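# Load the blue-band cartridge into the sealant gun

## Task

Fit the cartridge that has the wide blue band into the sealant gun. Its front end must sit almost fully inside the cup of the gun's front ring, with the nozzle poking out through that ring. The plunger rod only slides backward while the small thumb plate on it, just behind the handle, is held pushed toward the gun's front. The rod may stay pulled back once the cartridge is in. At the end the loaded gun must rest on the table itself, not leaning on any other object.

## Robot and tools

Robot: two arms, left_arm and right_arm. left_arm ends in a five-finger left hand and right_arm in a right hand, mirror images of each other. Calibrated bases in the scene frame: left_arm at (-0.022, +0.245, 0) m, quat_wxyz (+1.000, 0, 0, +0.007); right_arm at (+0.004, -0.231, -0.001) m, quat_wxyz (+1.000, 0, 0, +0.002). A post stands on the floor behind the arms. Loose objects may occasionally get a short shove from outside.

Scene frame: origin at table-top height, halfway between the nominal bases; +x points out over the table, +y toward left_arm, +z up. Camera left/right does not follow these names. Every pose, velocity, target and offset uses this frame's axes.

Hand point: a point fixed to the palm, 0.15 m out from the wrist mounting face along the fingers and 0.05 m in front of the palm, level with the index finger. Its +z runs along straight fingers, +y points out of the palm. On the right hand +x points across the palm away from the thumb; on the left hand +x points toward the thumb. Straight fingertips reach 0.06-0.07 m past the point along +z, their centre lines 0.06 m behind it along -y. A wrist bracket on the little-finger side reaches 0.10 m across the palm and can strike things.

One row = 28 numbers, all in [-1, 1], always for both arms: left_arm dx, dy, dz, rx, ry, rz; left hand little, ring, middle, index, thumb_bend, thumb_turn, force_limit, speed; then the same 14 for right_arm. The six pose numbers are an offset, not a pose: they shift the hand point from its Hand target as it stood when the action or move began. 1.0 equals 0.6 m for dx/dy/dz and 180 degrees for the rotation vector rx/ry/rz, which turns about the Hand target position. Six zeros means no new request for that arm. Finger motors: -1 open/straight, +1 closed/curled; thumb_turn -1 beside the palm, +1 opposite the fingers. force_limit maps -1..+1 to about 0..10 N at the fingertip (0..15 N for the two thumb motors). speed rises from near zero at -1 to full at +0.48 and stays full above; full travel takes 0.49 s. Use speed about -0.94 or lower for a soft grip. Hand numbers are never 'no change': to keep a hand as it is, resend the last eight numbers actually carried out for it. Before any have been sent, use hand_measured plus hand_force_limit and hand_speed. With the thumb in front, the hand grips roughly 0.035-0.065 m objects, or handles down to about 0.025 m. Thumb tip against index pad can pinch light items up to about 0.08 m.

execute_actions(actions, cameras): actions is a list of actions. Each action is up to 15 rows, one per 1/30 s step; a short action repeats its last row up to step 15. Every row counts from the action's start pose, not from the previous row. An empty list returns camera images; cameras picks names, ["all"] or [].

move(target, speed, blend, blocking, cameras): target is one 28-number row, or a list of up to 15 rows. Every row is an offset from the same starting Hand targets, not chained. The hand points travel in straight lines and all paths finish together, capped at 10 s. speed is m/s, 0.002-4.3, default 0.25; turns are limited to twice that in rad/s. It can be one value or one per target. blend (m) rounds corners between listed targets; 0 stops at each. blocking=false returns after about 0.5 s while the move continues. Moves ignore obstacles and the other arm. Faster moves lag, stray and hit harder.

wait(seconds, 0-3600) lets time pass without new commands. stop() brakes a running move. zoom_image(camera, region [x0,y0,x1,y1], at most 504x504 px) magnifies the newest image from cam_head_left, cam_head_right, cam_high, cam_low, cam_left_wrist or cam_right_wrist (each 896x504). show_instructions() shows the reference pages, which include a left-hand diagram. finished_scene(scene=1) ends the scene permanently.

Results: end_effector_position (m) and end_effector_quat_wxyz per hand point; Hand target, the last commanded pose after clipping, from which the next offsets count; Joint positions, velocities and torques. Torques carry offsets, noise and friction, and numbers 3 and 4 wrap at ±28 N m. Per-hand lists of six, in motor order: hand_measured; hand_stopped_by (moving, target, force, stalled, fault); hand_load_n (fingertip load, positive when pushed open; it drops near 0 if a grip slips). Moves also give a 'move:' line with the outcome (done, off_target, moving, held, fault) and limits, where paced means clipped and held means steps were withheld.

Quirks: orientation commands are clipped to within 40 degrees of the measured orientation each step. Hands commonly settle 1-3 cm short or low, sometimes 5 cm, without touching anything. The next execute_actions call, even with zeros, re-requests the Hand target; otherwise send the remaining gap as an offset. An arm blocked by something keeps pushing; to relieve it, command back past the hand point. Joint ranges (rad): waist ±2.880, shoulder 0-3.142, elbow 0-3.019, wrist pitch -1.693-1.571, wrist yaw ±1.571, wrist roll ±2.094. Holding loads, long reach or pushing into the unreachable heats motors. MOTOR HOT shows at 85 °C, and at 100 °C the arm goes limp for 30-60 s.

Avoid: dropping anything, even a few mm; releasing moving parts; hard hits, slams or pushes; heavy force on fingers; any contact between the two arms or hands, including closing one hand on the other's fingers. Nothing may fall from or be left off the table. The finished state must hold with the robot let go.

Each tool is called after "Emit:" by a JSON object that holds its "api" and its "payload".

Reference images:

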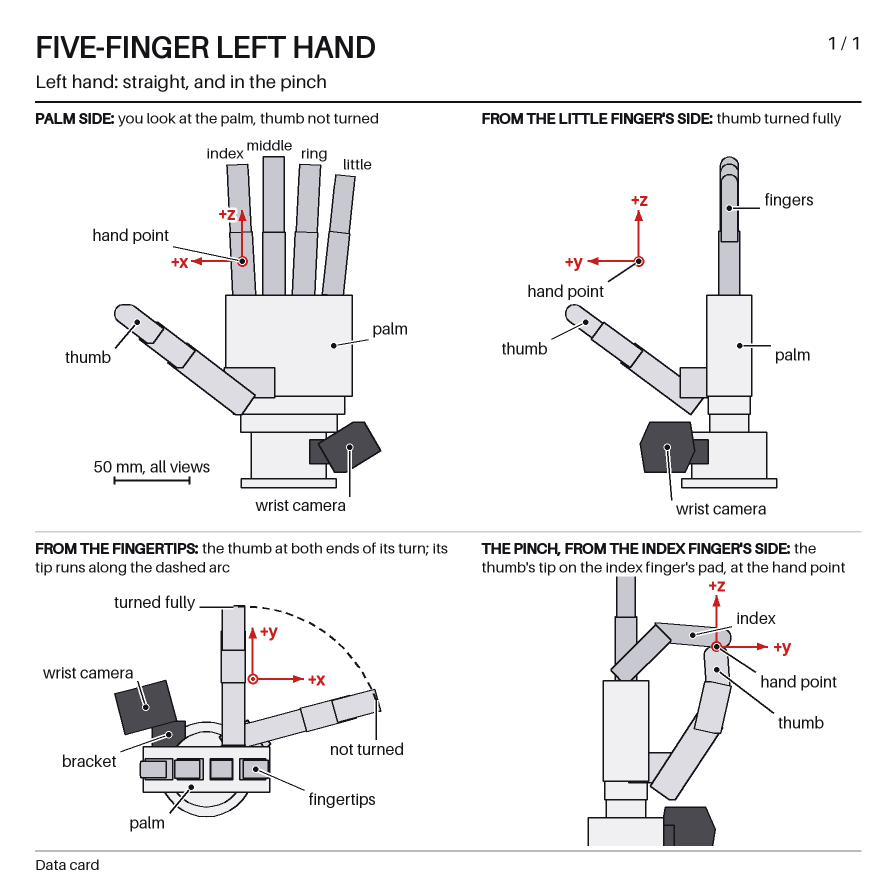

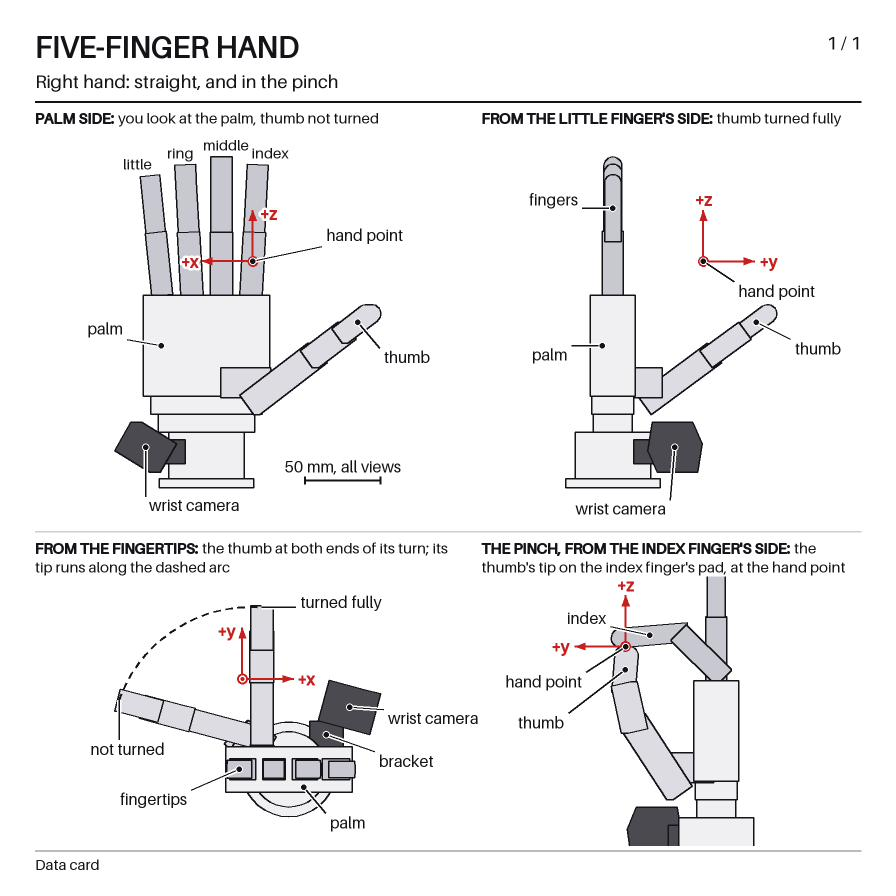

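## Session

Emit:
{"api": "execute_actions", "payload": {"actions": []}}

Scene clock: 0.00 s.
left_arm: end_effector_position=(+0.1318, +0.4583, +0.1316) hand_measured=(-1.000, -1.000, -1.000, -1.000, -1.000, -1.000) hand_load_n=(+0.0, +0.0, +0.0, +0.0, +0.0, +0.0) hand_stopped_by=(target, target, target, target, target, target) hand_force_limit=0.00 hand_speed=-0.80 end_effector_quat_wxyz=(+0.037, -0.558, +0.828, -0.039) | right_arm: end_effector_position=(+0.6635, -0.3090, +0.3152) hand_measured=(-1.000, -1.000, -1.000, -1.000, -1.000, -1.000) hand_load_n=(+0.0, +0.0, -0.5, +0.0, +0.0, +0.0) hand_stopped_by=(target, target, target, target, target, target) hand_force_limit=0.00 hand_speed=-0.80 end_effector_quat_wxyz=(+0.372, +0.046, +0.783, -0.496)
Joint positions: left_arm=[0.827 1.143 0.884 -1.258 0.094 1.224] | right_arm=[0.077 1.52 1.275 -0.211 1.021 1.098]
Joint velocities: within noise
Joint torques (N m): no reading
Motor temperatures (°C): left_arm=[37 34 31 31 32 28] | right_arm=[32 29 29 30 26 28]
Heat: left arm: hottest waist 37 °C; right arm: hottest waist 32 °C.
Hand target: left_arm +0.1359, +0.4629, +0.1364; +0.044, -0.558, +0.828, -0.037 | right_arm +0.6686, -0.3085, +0.3274; +0.381, +0.053, +0.779, -0.495

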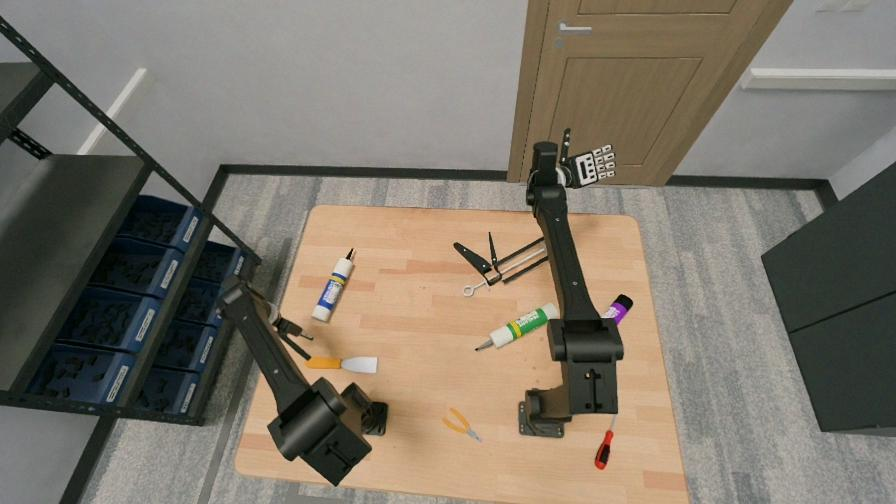

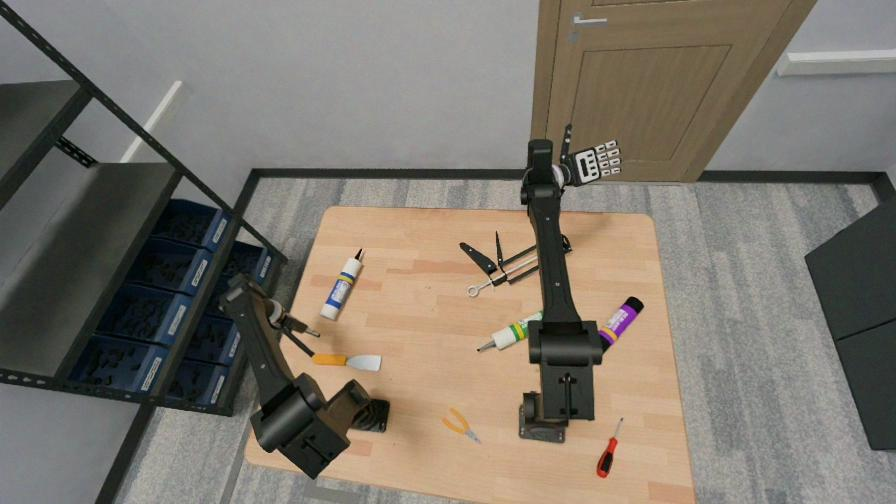

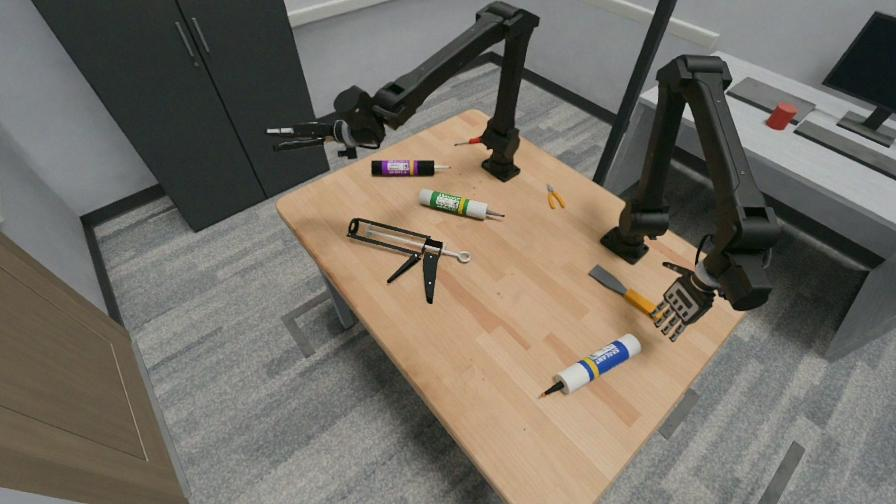

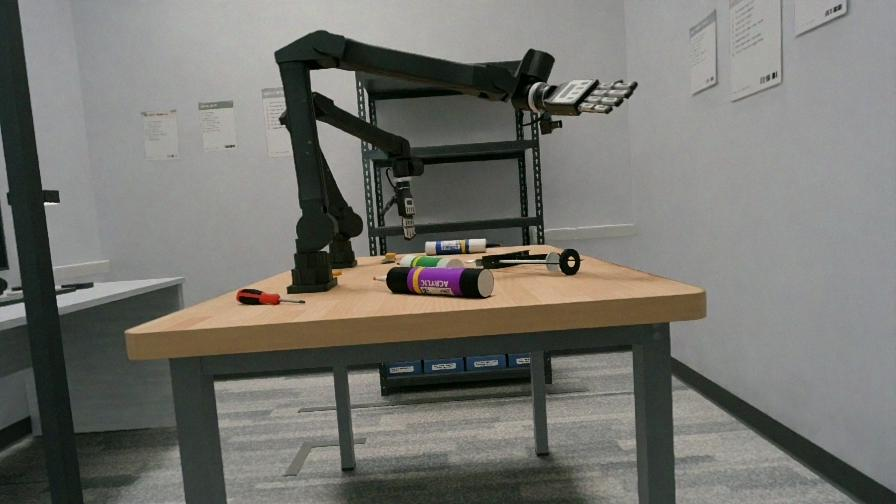

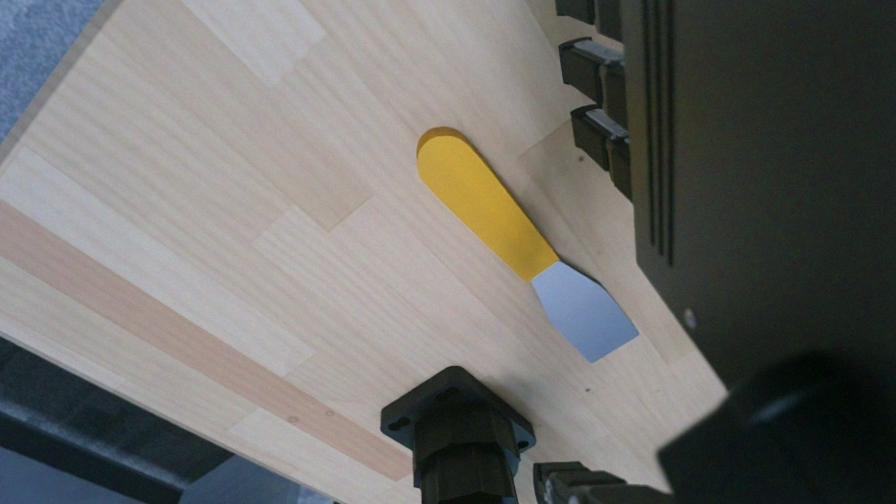

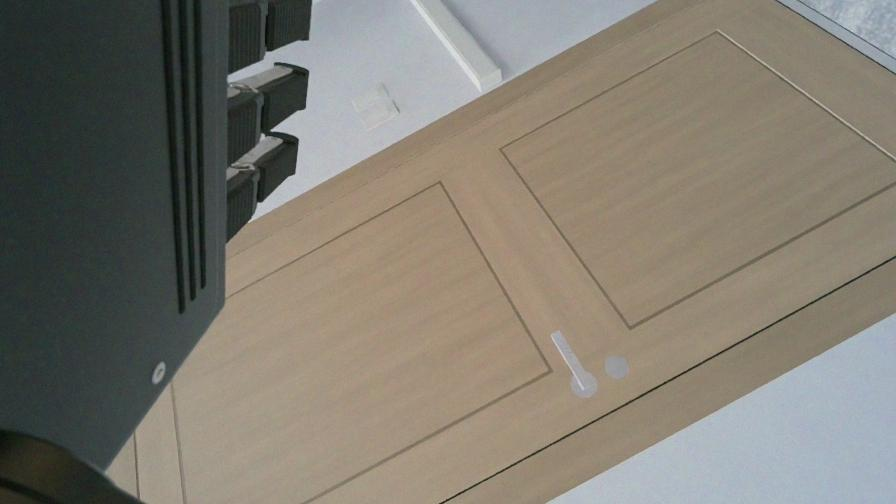

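Emit:
{"api": "zoom_image", "payload": {"camera": "cam_high", "region": [330, 130, 530, 320]}}

Emit:
{"api": "zoom_image", "payload": {"camera": "cam_high", "region": [520, 240, 740, 420]}}

Emit:
{"api": "zoom_image", "payload": {"camera": "cam_head_left", "region": [440, 220, 660, 360]}}

Emit:
{"api": "zoom_image", "payload": {"camera": "cam_head_right", "region": [440, 220, 660, 360]}}

Emit:
{"api": "zoom_image", "payload": {"camera": "cam_low", "region": [360, 220, 600, 320]}}

Scaled by 2.520 from the camera's image (finer frame: 1280x720).

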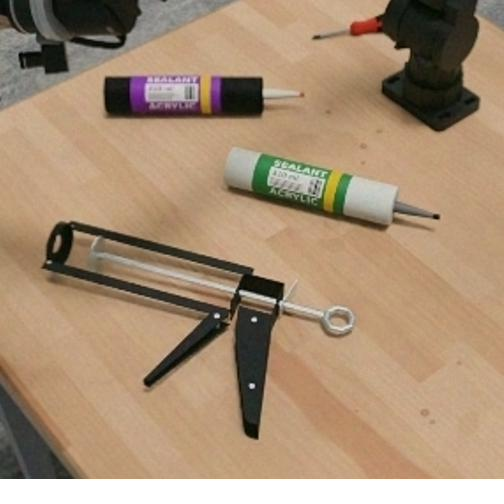

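Scaled by 2.291 from the camera's image (finer frame: 1280x720).

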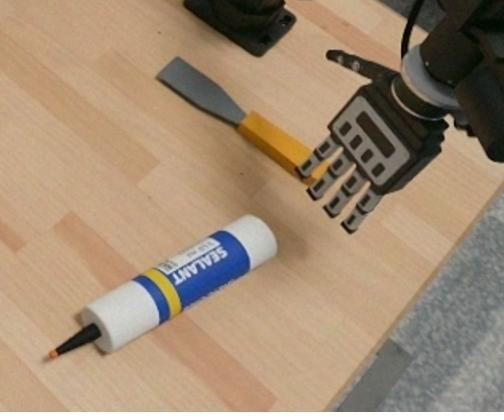

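Scaled by 2.291 from the camera's image (finer frame: 1280x720).

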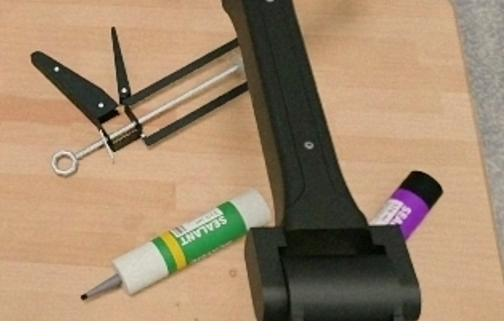

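Scaled by 2.291 from the camera's image (finer frame: 1280x720).

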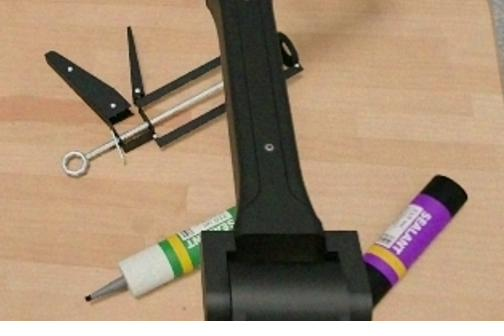

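Scaled by 2.100 from the camera's image (finer frame: 1280x720).

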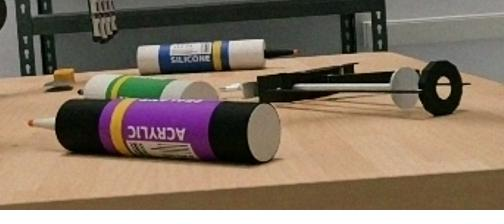

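Emit:
{"api": "zoom_image", "payload": {"camera": "cam_high", "region": [400, 220, 490, 310]}}

Emit:
{"api": "zoom_image", "payload": {"camera": "cam_head_right", "region": [450, 225, 580, 305]}}

Emit:
{"api": "zoom_image", "payload": {"camera": "cam_low", "region": [460, 235, 600, 285]}}

Scaled by 5.600 from the camera's image (finer frame: 1280x720).

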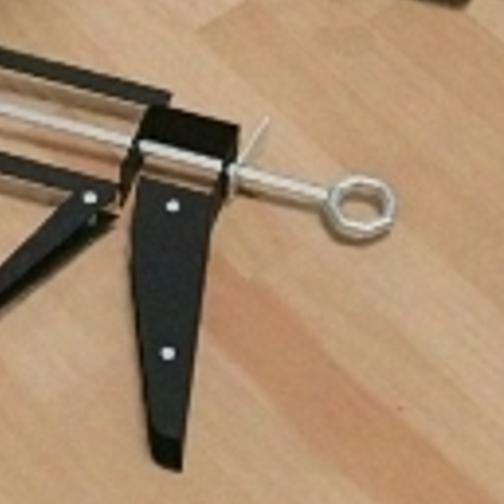

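Scaled by 3.877 from the camera's image (finer frame: 1280x720).

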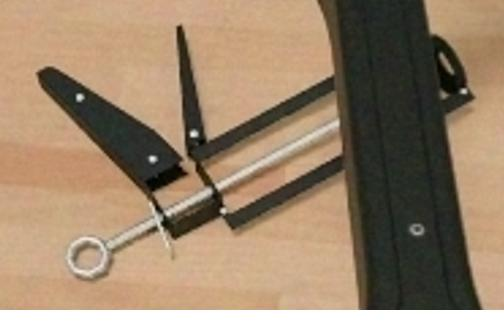

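Scaled by 3.600 from the camera's image (finer frame: 1280x720).

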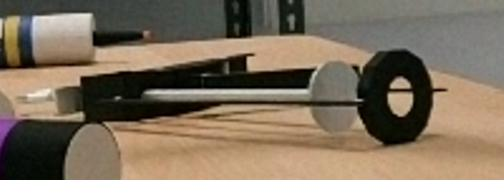

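Emit:
{"api": "move", "payload": {"target": [0,0,0,0,0,0,-1,-1,-1,-1,-1,-1,0,-0.8,-0.448,0.264,0.038,-0.0776,0.5138,0.5882,-1,-1,-1,-1,-1,-1,0,-0.8], "cameras": ["all"]}}

Scene clock: 8.43 s.
left_arm: end_effector_position=(+0.1318, +0.4583, +0.1316) hand_measured=(-1.000, -1.000, -1.000, -1.000, -1.000, -1.000) hand_load_n=(+0.5, +0.0, +0.0, +0.0, +0.0, +0.0) hand_stopped_by=(target, target, target, target, target, target) hand_force_limit=0.00 hand_speed=-0.80 end_effector_quat_wxyz=(+0.037, -0.558, +0.828, -0.039) | right_arm: end_effector_position=(+0.4038, -0.1519, +0.3441) hand_measured=(-1.000, -1.000, -1.000, -1.000, -1.000, -1.000) hand_load_n=(+0.0, +0.0, +0.0, +0.0, +0.0, +0.0) hand_stopped_by=(target, target, target, target, target, target) hand_force_limit=0.00 hand_speed=-0.80 end_effector_quat_wxyz=(-0.053, +0.867, -0.493, +0.060)
Joint positions: left_arm=[0.827 1.143 0.884 -1.258 0.094 1.224] | right_arm=[0.172 1.505 1.792 -1.699 -0.005 -0.361]
Joint torques (N m): left_arm=[0.73 -5.54 9.25 0.34 0.11 0.01] | right_arm=[-0.15 -10.29 11.32 0.62 -0.14 0.01]
Heat: left arm: hottest waist 37 °C; right arm: hottest waist 32 °C.
Hand target: left_arm +0.1359, +0.4629, +0.1364; +0.044, -0.558, +0.828, -0.037 | right_arm +0.3998, -0.1500, +0.3500; +0.000, +0.875, -0.484, +0.000
Off the commanded pose: left_arm 0.008 m, 1 deg | right_arm 0.007 m, 9 deg.
joint sent to its limit (right arm) — joint 4 (wrist pitch), lower limit. The joint targets are off in orientation, not in position.
move: off_target (right_arm)

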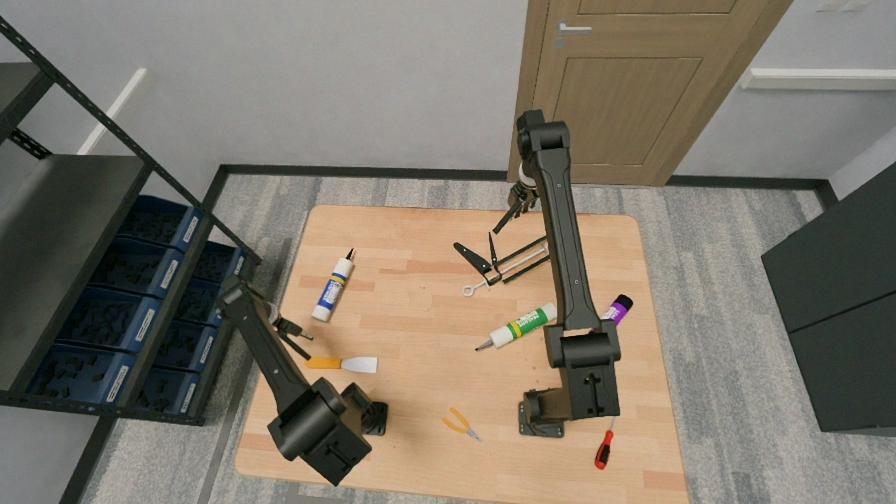

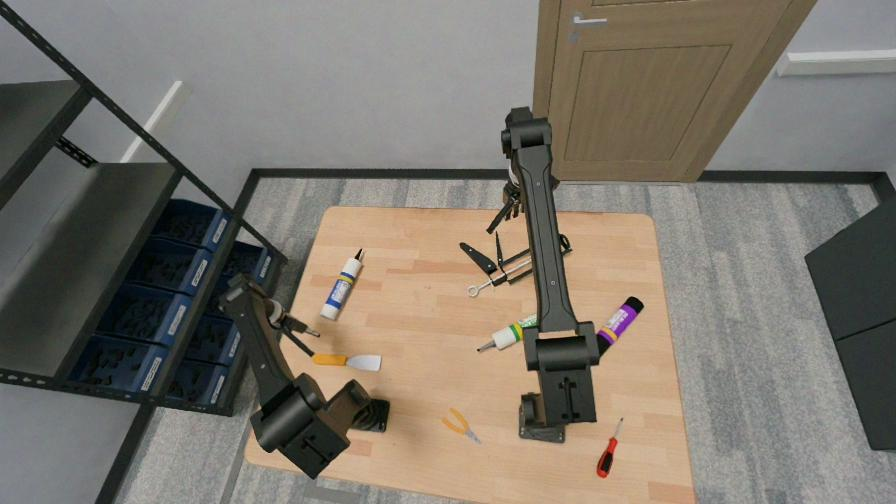

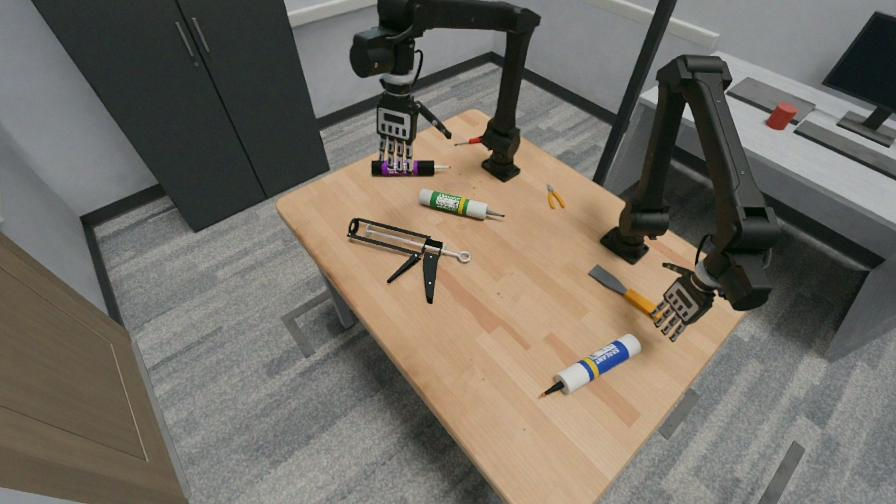

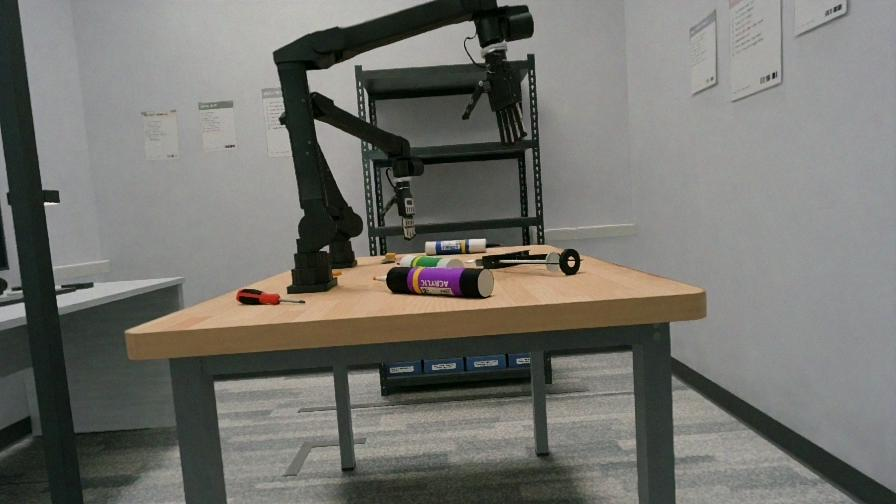

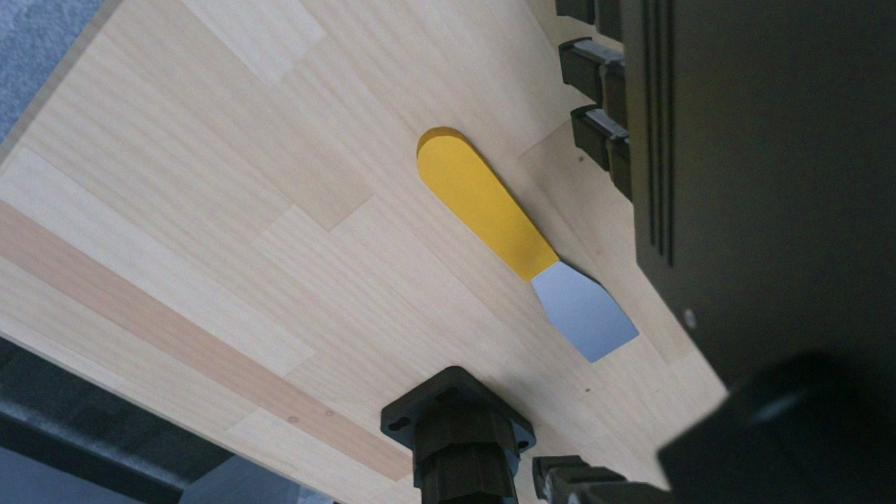

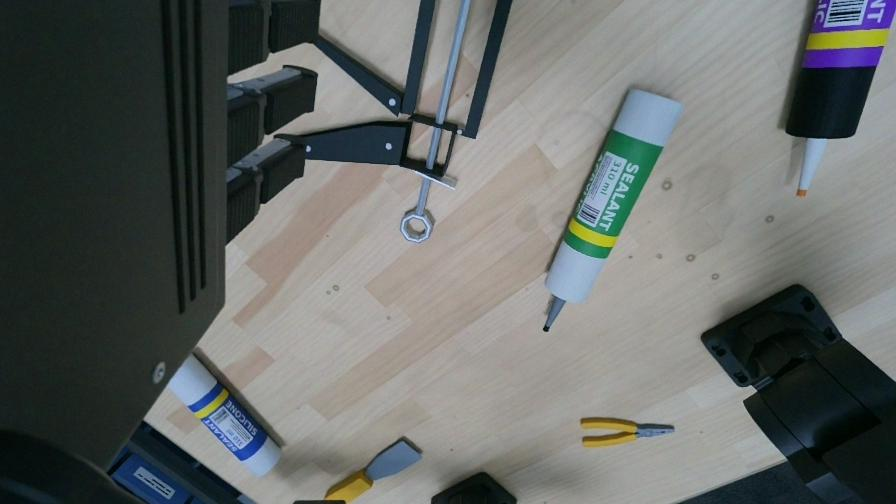

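Emit:
{"api": "move", "payload": {"target": [0,0,0,0,0,0,-1,-1,-1,-1,-1,-1,0,-0.8,0.05,-0.2,-0.08,0,0,0,-1,-1,-1,-1,-1,-1,0,-0.8], "cameras": ["cam_head_left","cam_high","cam_right_wrist"]}}

Scene clock: 10.13 s.
left_arm: end_effector_position=(+0.1318, +0.4583, +0.1316) hand_measured=(-1.000, -1.000, -1.000, -1.000, -1.000, -1.000) hand_load_n=(+0.0, +0.0, +0.0, +0.0, +0.0, +0.0) hand_stopped_by=(target, target, target, target, target, target) hand_force_limit=0.00 hand_speed=-0.80 end_effector_quat_wxyz=(+0.037, -0.558, +0.828, -0.039) | right_arm: end_effector_position=(+0.4308, -0.2686, +0.3021) hand_measured=(-1.000, -1.000, -1.000, -1.000, -1.000, -1.000) hand_load_n=(+0.0, +0.0, +0.0, +0.0, +0.0, +0.0) hand_stopped_by=(target, target, target, target, target, target) hand_force_limit=0.00 hand_speed=-0.80 end_effector_quat_wxyz=(-0.013, +0.872, -0.490, +0.023)
Joint positions: left_arm=[0.827 1.143 0.884 -1.258 0.094 1.224] | right_arm=[-0.07 1.611 1.792 -1.699 -0.003 -0.613]
Joint torques (N m): left_arm=[1.55 -5.3 9.28 0.38 0.11 0.08] | right_arm=[-0.85 -11.05 11.17 0.38 -0.01 0.02]
Heat: left arm: hottest waist 37 °C; right arm: hottest waist 32 °C.
Hand target: left_arm +0.1359, +0.4629, +0.1364; +0.044, -0.558, +0.828, -0.037 | right_arm +0.4298, -0.2701, +0.3021; +0.000, +0.875, -0.484, +0.000
Off the commanded pose: left_arm 0.008 m, 1 deg | right_arm 0.002 m, 3 deg.
joint sent to its limit (right arm) — joint 4 (wrist pitch), lower limit. The joint targets still meet the commanded pose.
move: off_target (right_arm)

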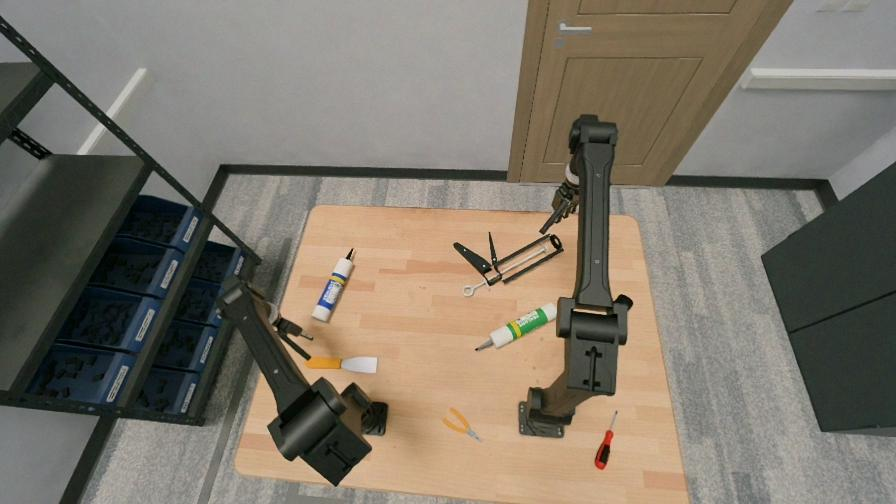

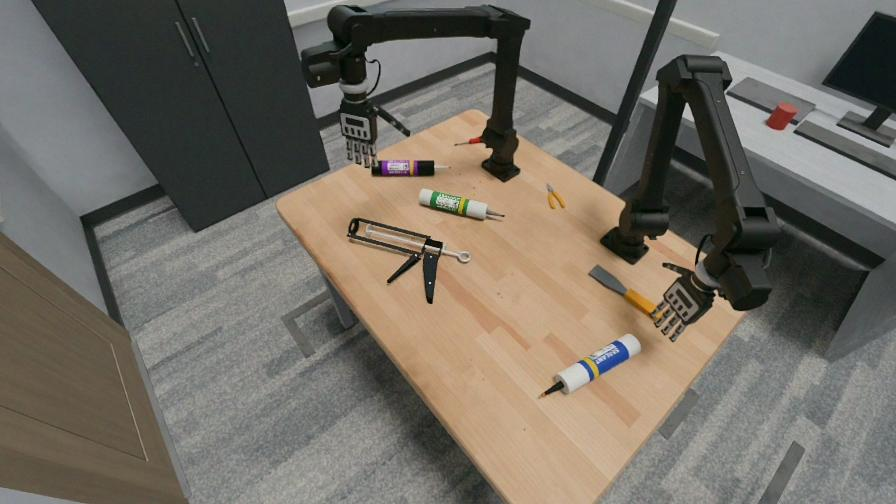

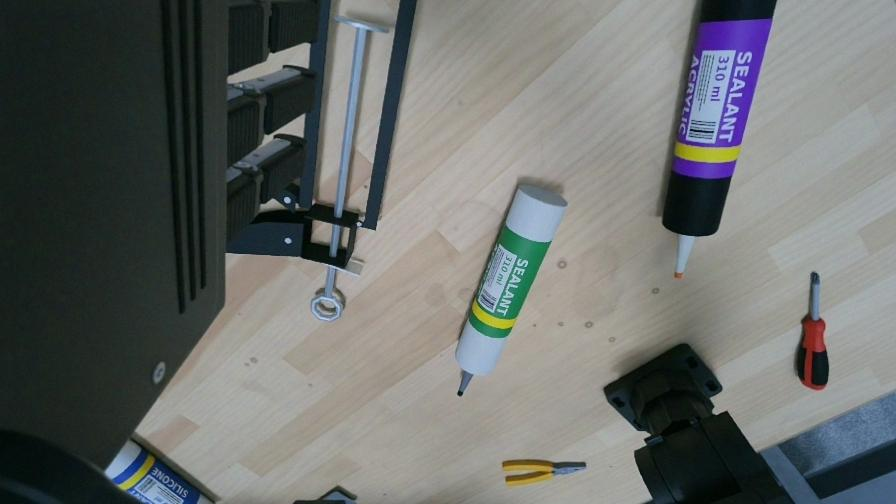

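Emit:
{"api": "move", "payload": {"target": [0,0,0,0,0,0,-1,-1,-1,-1,-1,-1,0,-0.8,-0.115,0.22,-0.17,0,0,0,1,1,1,-1,0,1,0,0], "cameras": ["cam_head_left","cam_head_right","cam_high","cam_right_wrist"]}}

Scene clock: 13.07 s.
left_arm: end_effector_position=(+0.1318, +0.4583, +0.1316) hand_measured=(-1.000, -1.000, -1.000, -1.000, -1.000, -1.000) hand_load_n=(+0.0, +0.0, +0.0, +0.0, +0.0, +0.0) hand_stopped_by=(target, target, target, target, target, target) hand_force_limit=0.00 hand_speed=-0.80 end_effector_quat_wxyz=(+0.037, -0.558, +0.828, -0.039) | right_arm: end_effector_position=(+0.3636, -0.1402, +0.2002) hand_measured=(+1.000, +1.000, +1.000, -1.000, +0.000, +0.790) hand_load_n=(+0.0, +0.0, +0.0, +0.0, +0.0, +12.0) hand_stopped_by=(target, target, target, target, target, force) hand_force_limit=0.00 hand_speed=0.00 end_effector_quat_wxyz=(+0.002, +0.876, -0.482, -0.005)
Joint positions: left_arm=[0.827 1.143 0.884 -1.258 0.094 1.224] | right_arm=[0.219 1.494 1.379 -1.465 -0.004 -0.342]
Joint torques (N m): left_arm=[0.97 -5.54 9.18 0.42 0.09 0.03] | right_arm=[-0.26 -10.4 9.81 1.01 0 0.26]
Heat: left arm: hottest waist 37 °C; right arm: hottest waist 32 °C.
Hand target: left_arm +0.1359, +0.4629, +0.1364; +0.044, -0.558, +0.828, -0.037 | right_arm +0.3609, -0.1381, +0.2001; +0.000, +0.875, -0.485, +0.000
Off the commanded pose: left_arm 0.008 m, 1 deg | right_arm 0.003 m, 1 deg.
move: done

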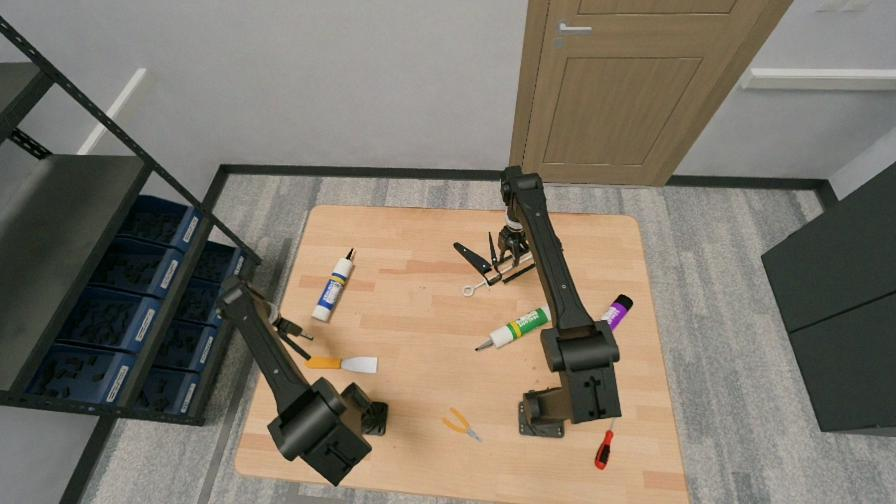

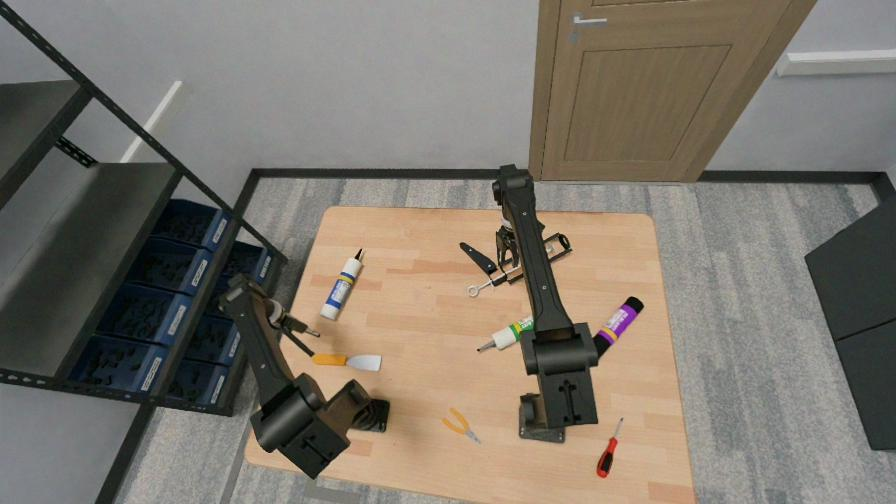

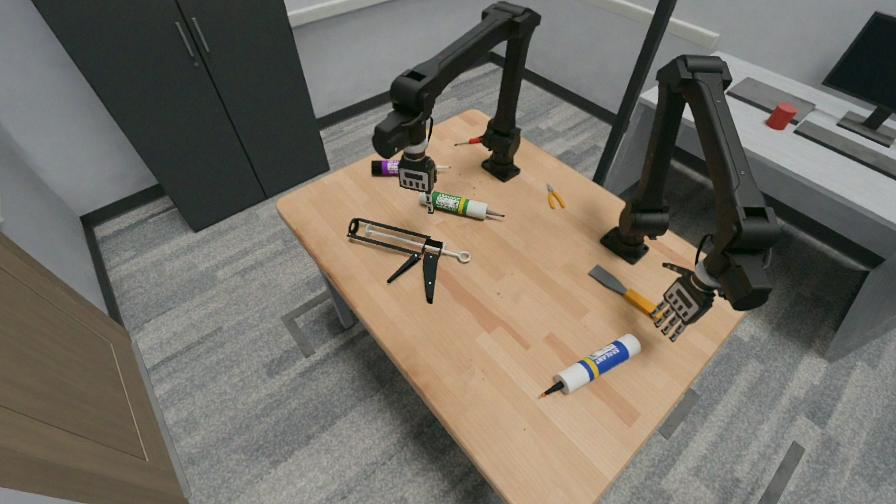

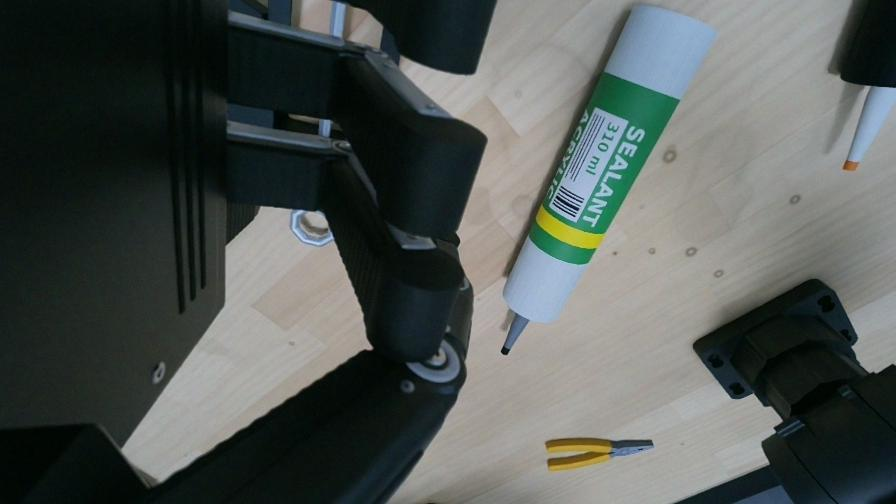

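Emit:
{"api": "move", "payload": {"target": [0,0,0,0,0,0,-1,-1,-1,-1,-1,-1,0,-0.8,0,0,0,0,0,0,1,1,1,-1,-1,0.9,0,0], "cameras": ["cam_high","cam_head_left","cam_head_right"]}}

Emit:
{"api": "zoom_image", "payload": {"camera": "cam_high", "region": [340, 130, 500, 290]}}

Emit:
{"api": "zoom_image", "payload": {"camera": "cam_head_left", "region": [430, 190, 570, 310]}}

Emit:
{"api": "zoom_image", "payload": {"camera": "cam_head_right", "region": [430, 190, 570, 310]}}

Scene clock: 14.27 s.
left_arm: end_effector_position=(+0.1318, +0.4583, +0.1316) hand_measured=(-1.000, -1.000, -1.000, -1.000, -1.000, -1.000) hand_load_n=(+0.0, +0.0, +0.0, +0.0, -0.5, +0.0) hand_stopped_by=(target, target, target, target, target, target) hand_force_limit=0.00 hand_speed=-0.80 end_effector_quat_wxyz=(+0.037, -0.558, +0.828, -0.039) | right_arm: end_effector_position=(+0.3636, -0.1402, +0.2002) hand_measured=(+1.000, +1.000, +1.000, -1.000, -1.000, +0.790) hand_load_n=(+0.0, +0.0, +0.0, +0.0, +0.0, +0.0) hand_stopped_by=(target, target, target, target, target, force) hand_force_limit=0.00 hand_speed=0.00 end_effector_quat_wxyz=(+0.002, +0.876, -0.482, -0.005)
Joint positions: left_arm=[0.827 1.143 0.884 -1.258 0.094 1.224] | right_arm=[0.219 1.494 1.379 -1.465 -0.004 -0.341]
Joint torques (N m): left_arm=[0.91 -5.48 9.26 0.18 0.11 0] | right_arm=[-0.26 -10.4 9.8 1.01 0 0.24]
Heat: left arm: hottest waist 37 °C; right arm: hottest waist 32 °C.
Hand target: left_arm +0.1359, +0.4629, +0.1364; +0.044, -0.558, +0.828, -0.037 | right_arm +0.3608, -0.1382, +0.2001; +0.000, +0.875, -0.485, +0.000
Off the commanded pose: left_arm 0.008 m, 1 deg | right_arm 0.003 m, 1 deg.
move: done
Images, in order (width x height): cam_head_left 896x504, cam_head_right 896x504, cam_high 896x504.

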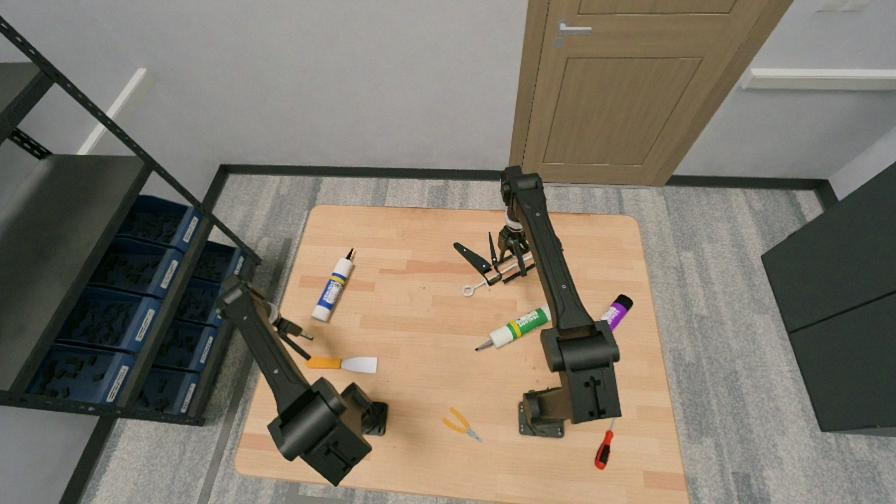

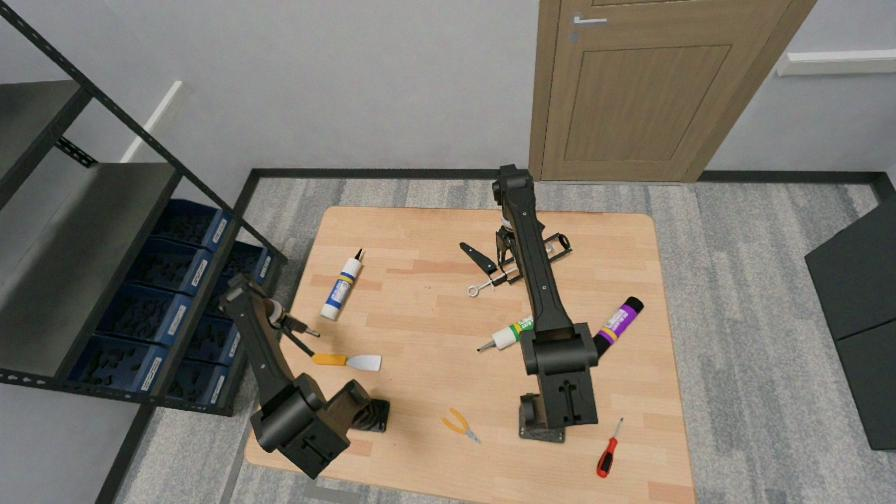

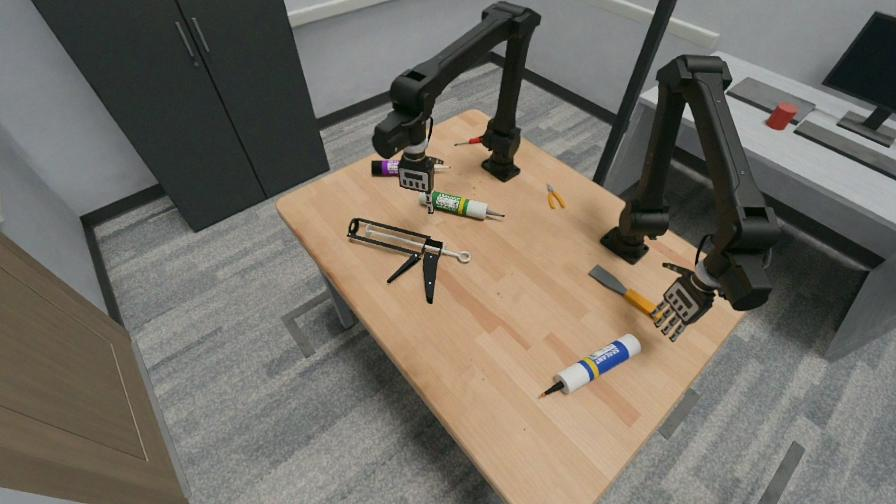

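Scaled by 3.150 from the camera's image (finer frame: 1280x720).

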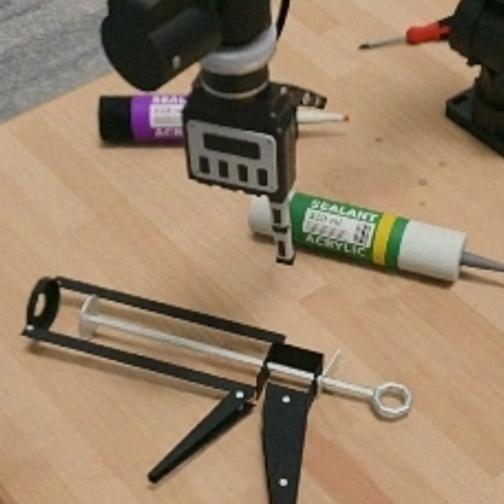

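Scaled by 3.600 from the camera's image (finer frame: 1280x720).

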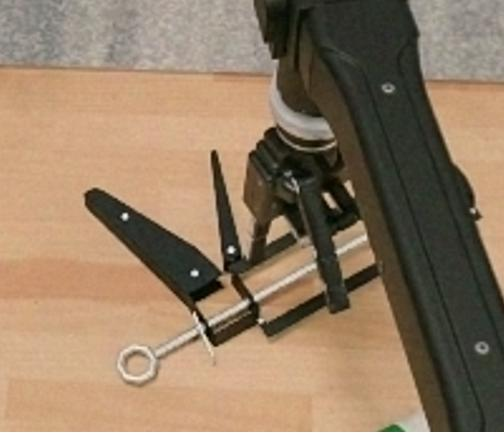

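Scaled by 3.600 from the camera's image (finer frame: 1280x720).

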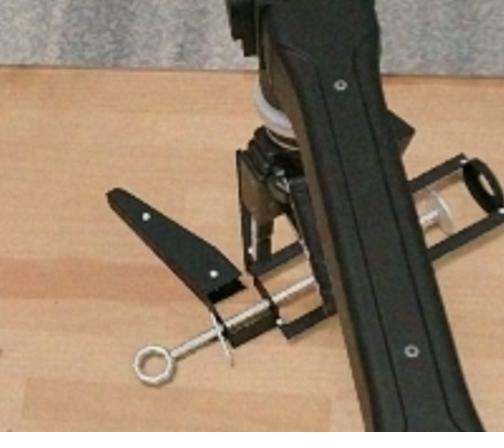

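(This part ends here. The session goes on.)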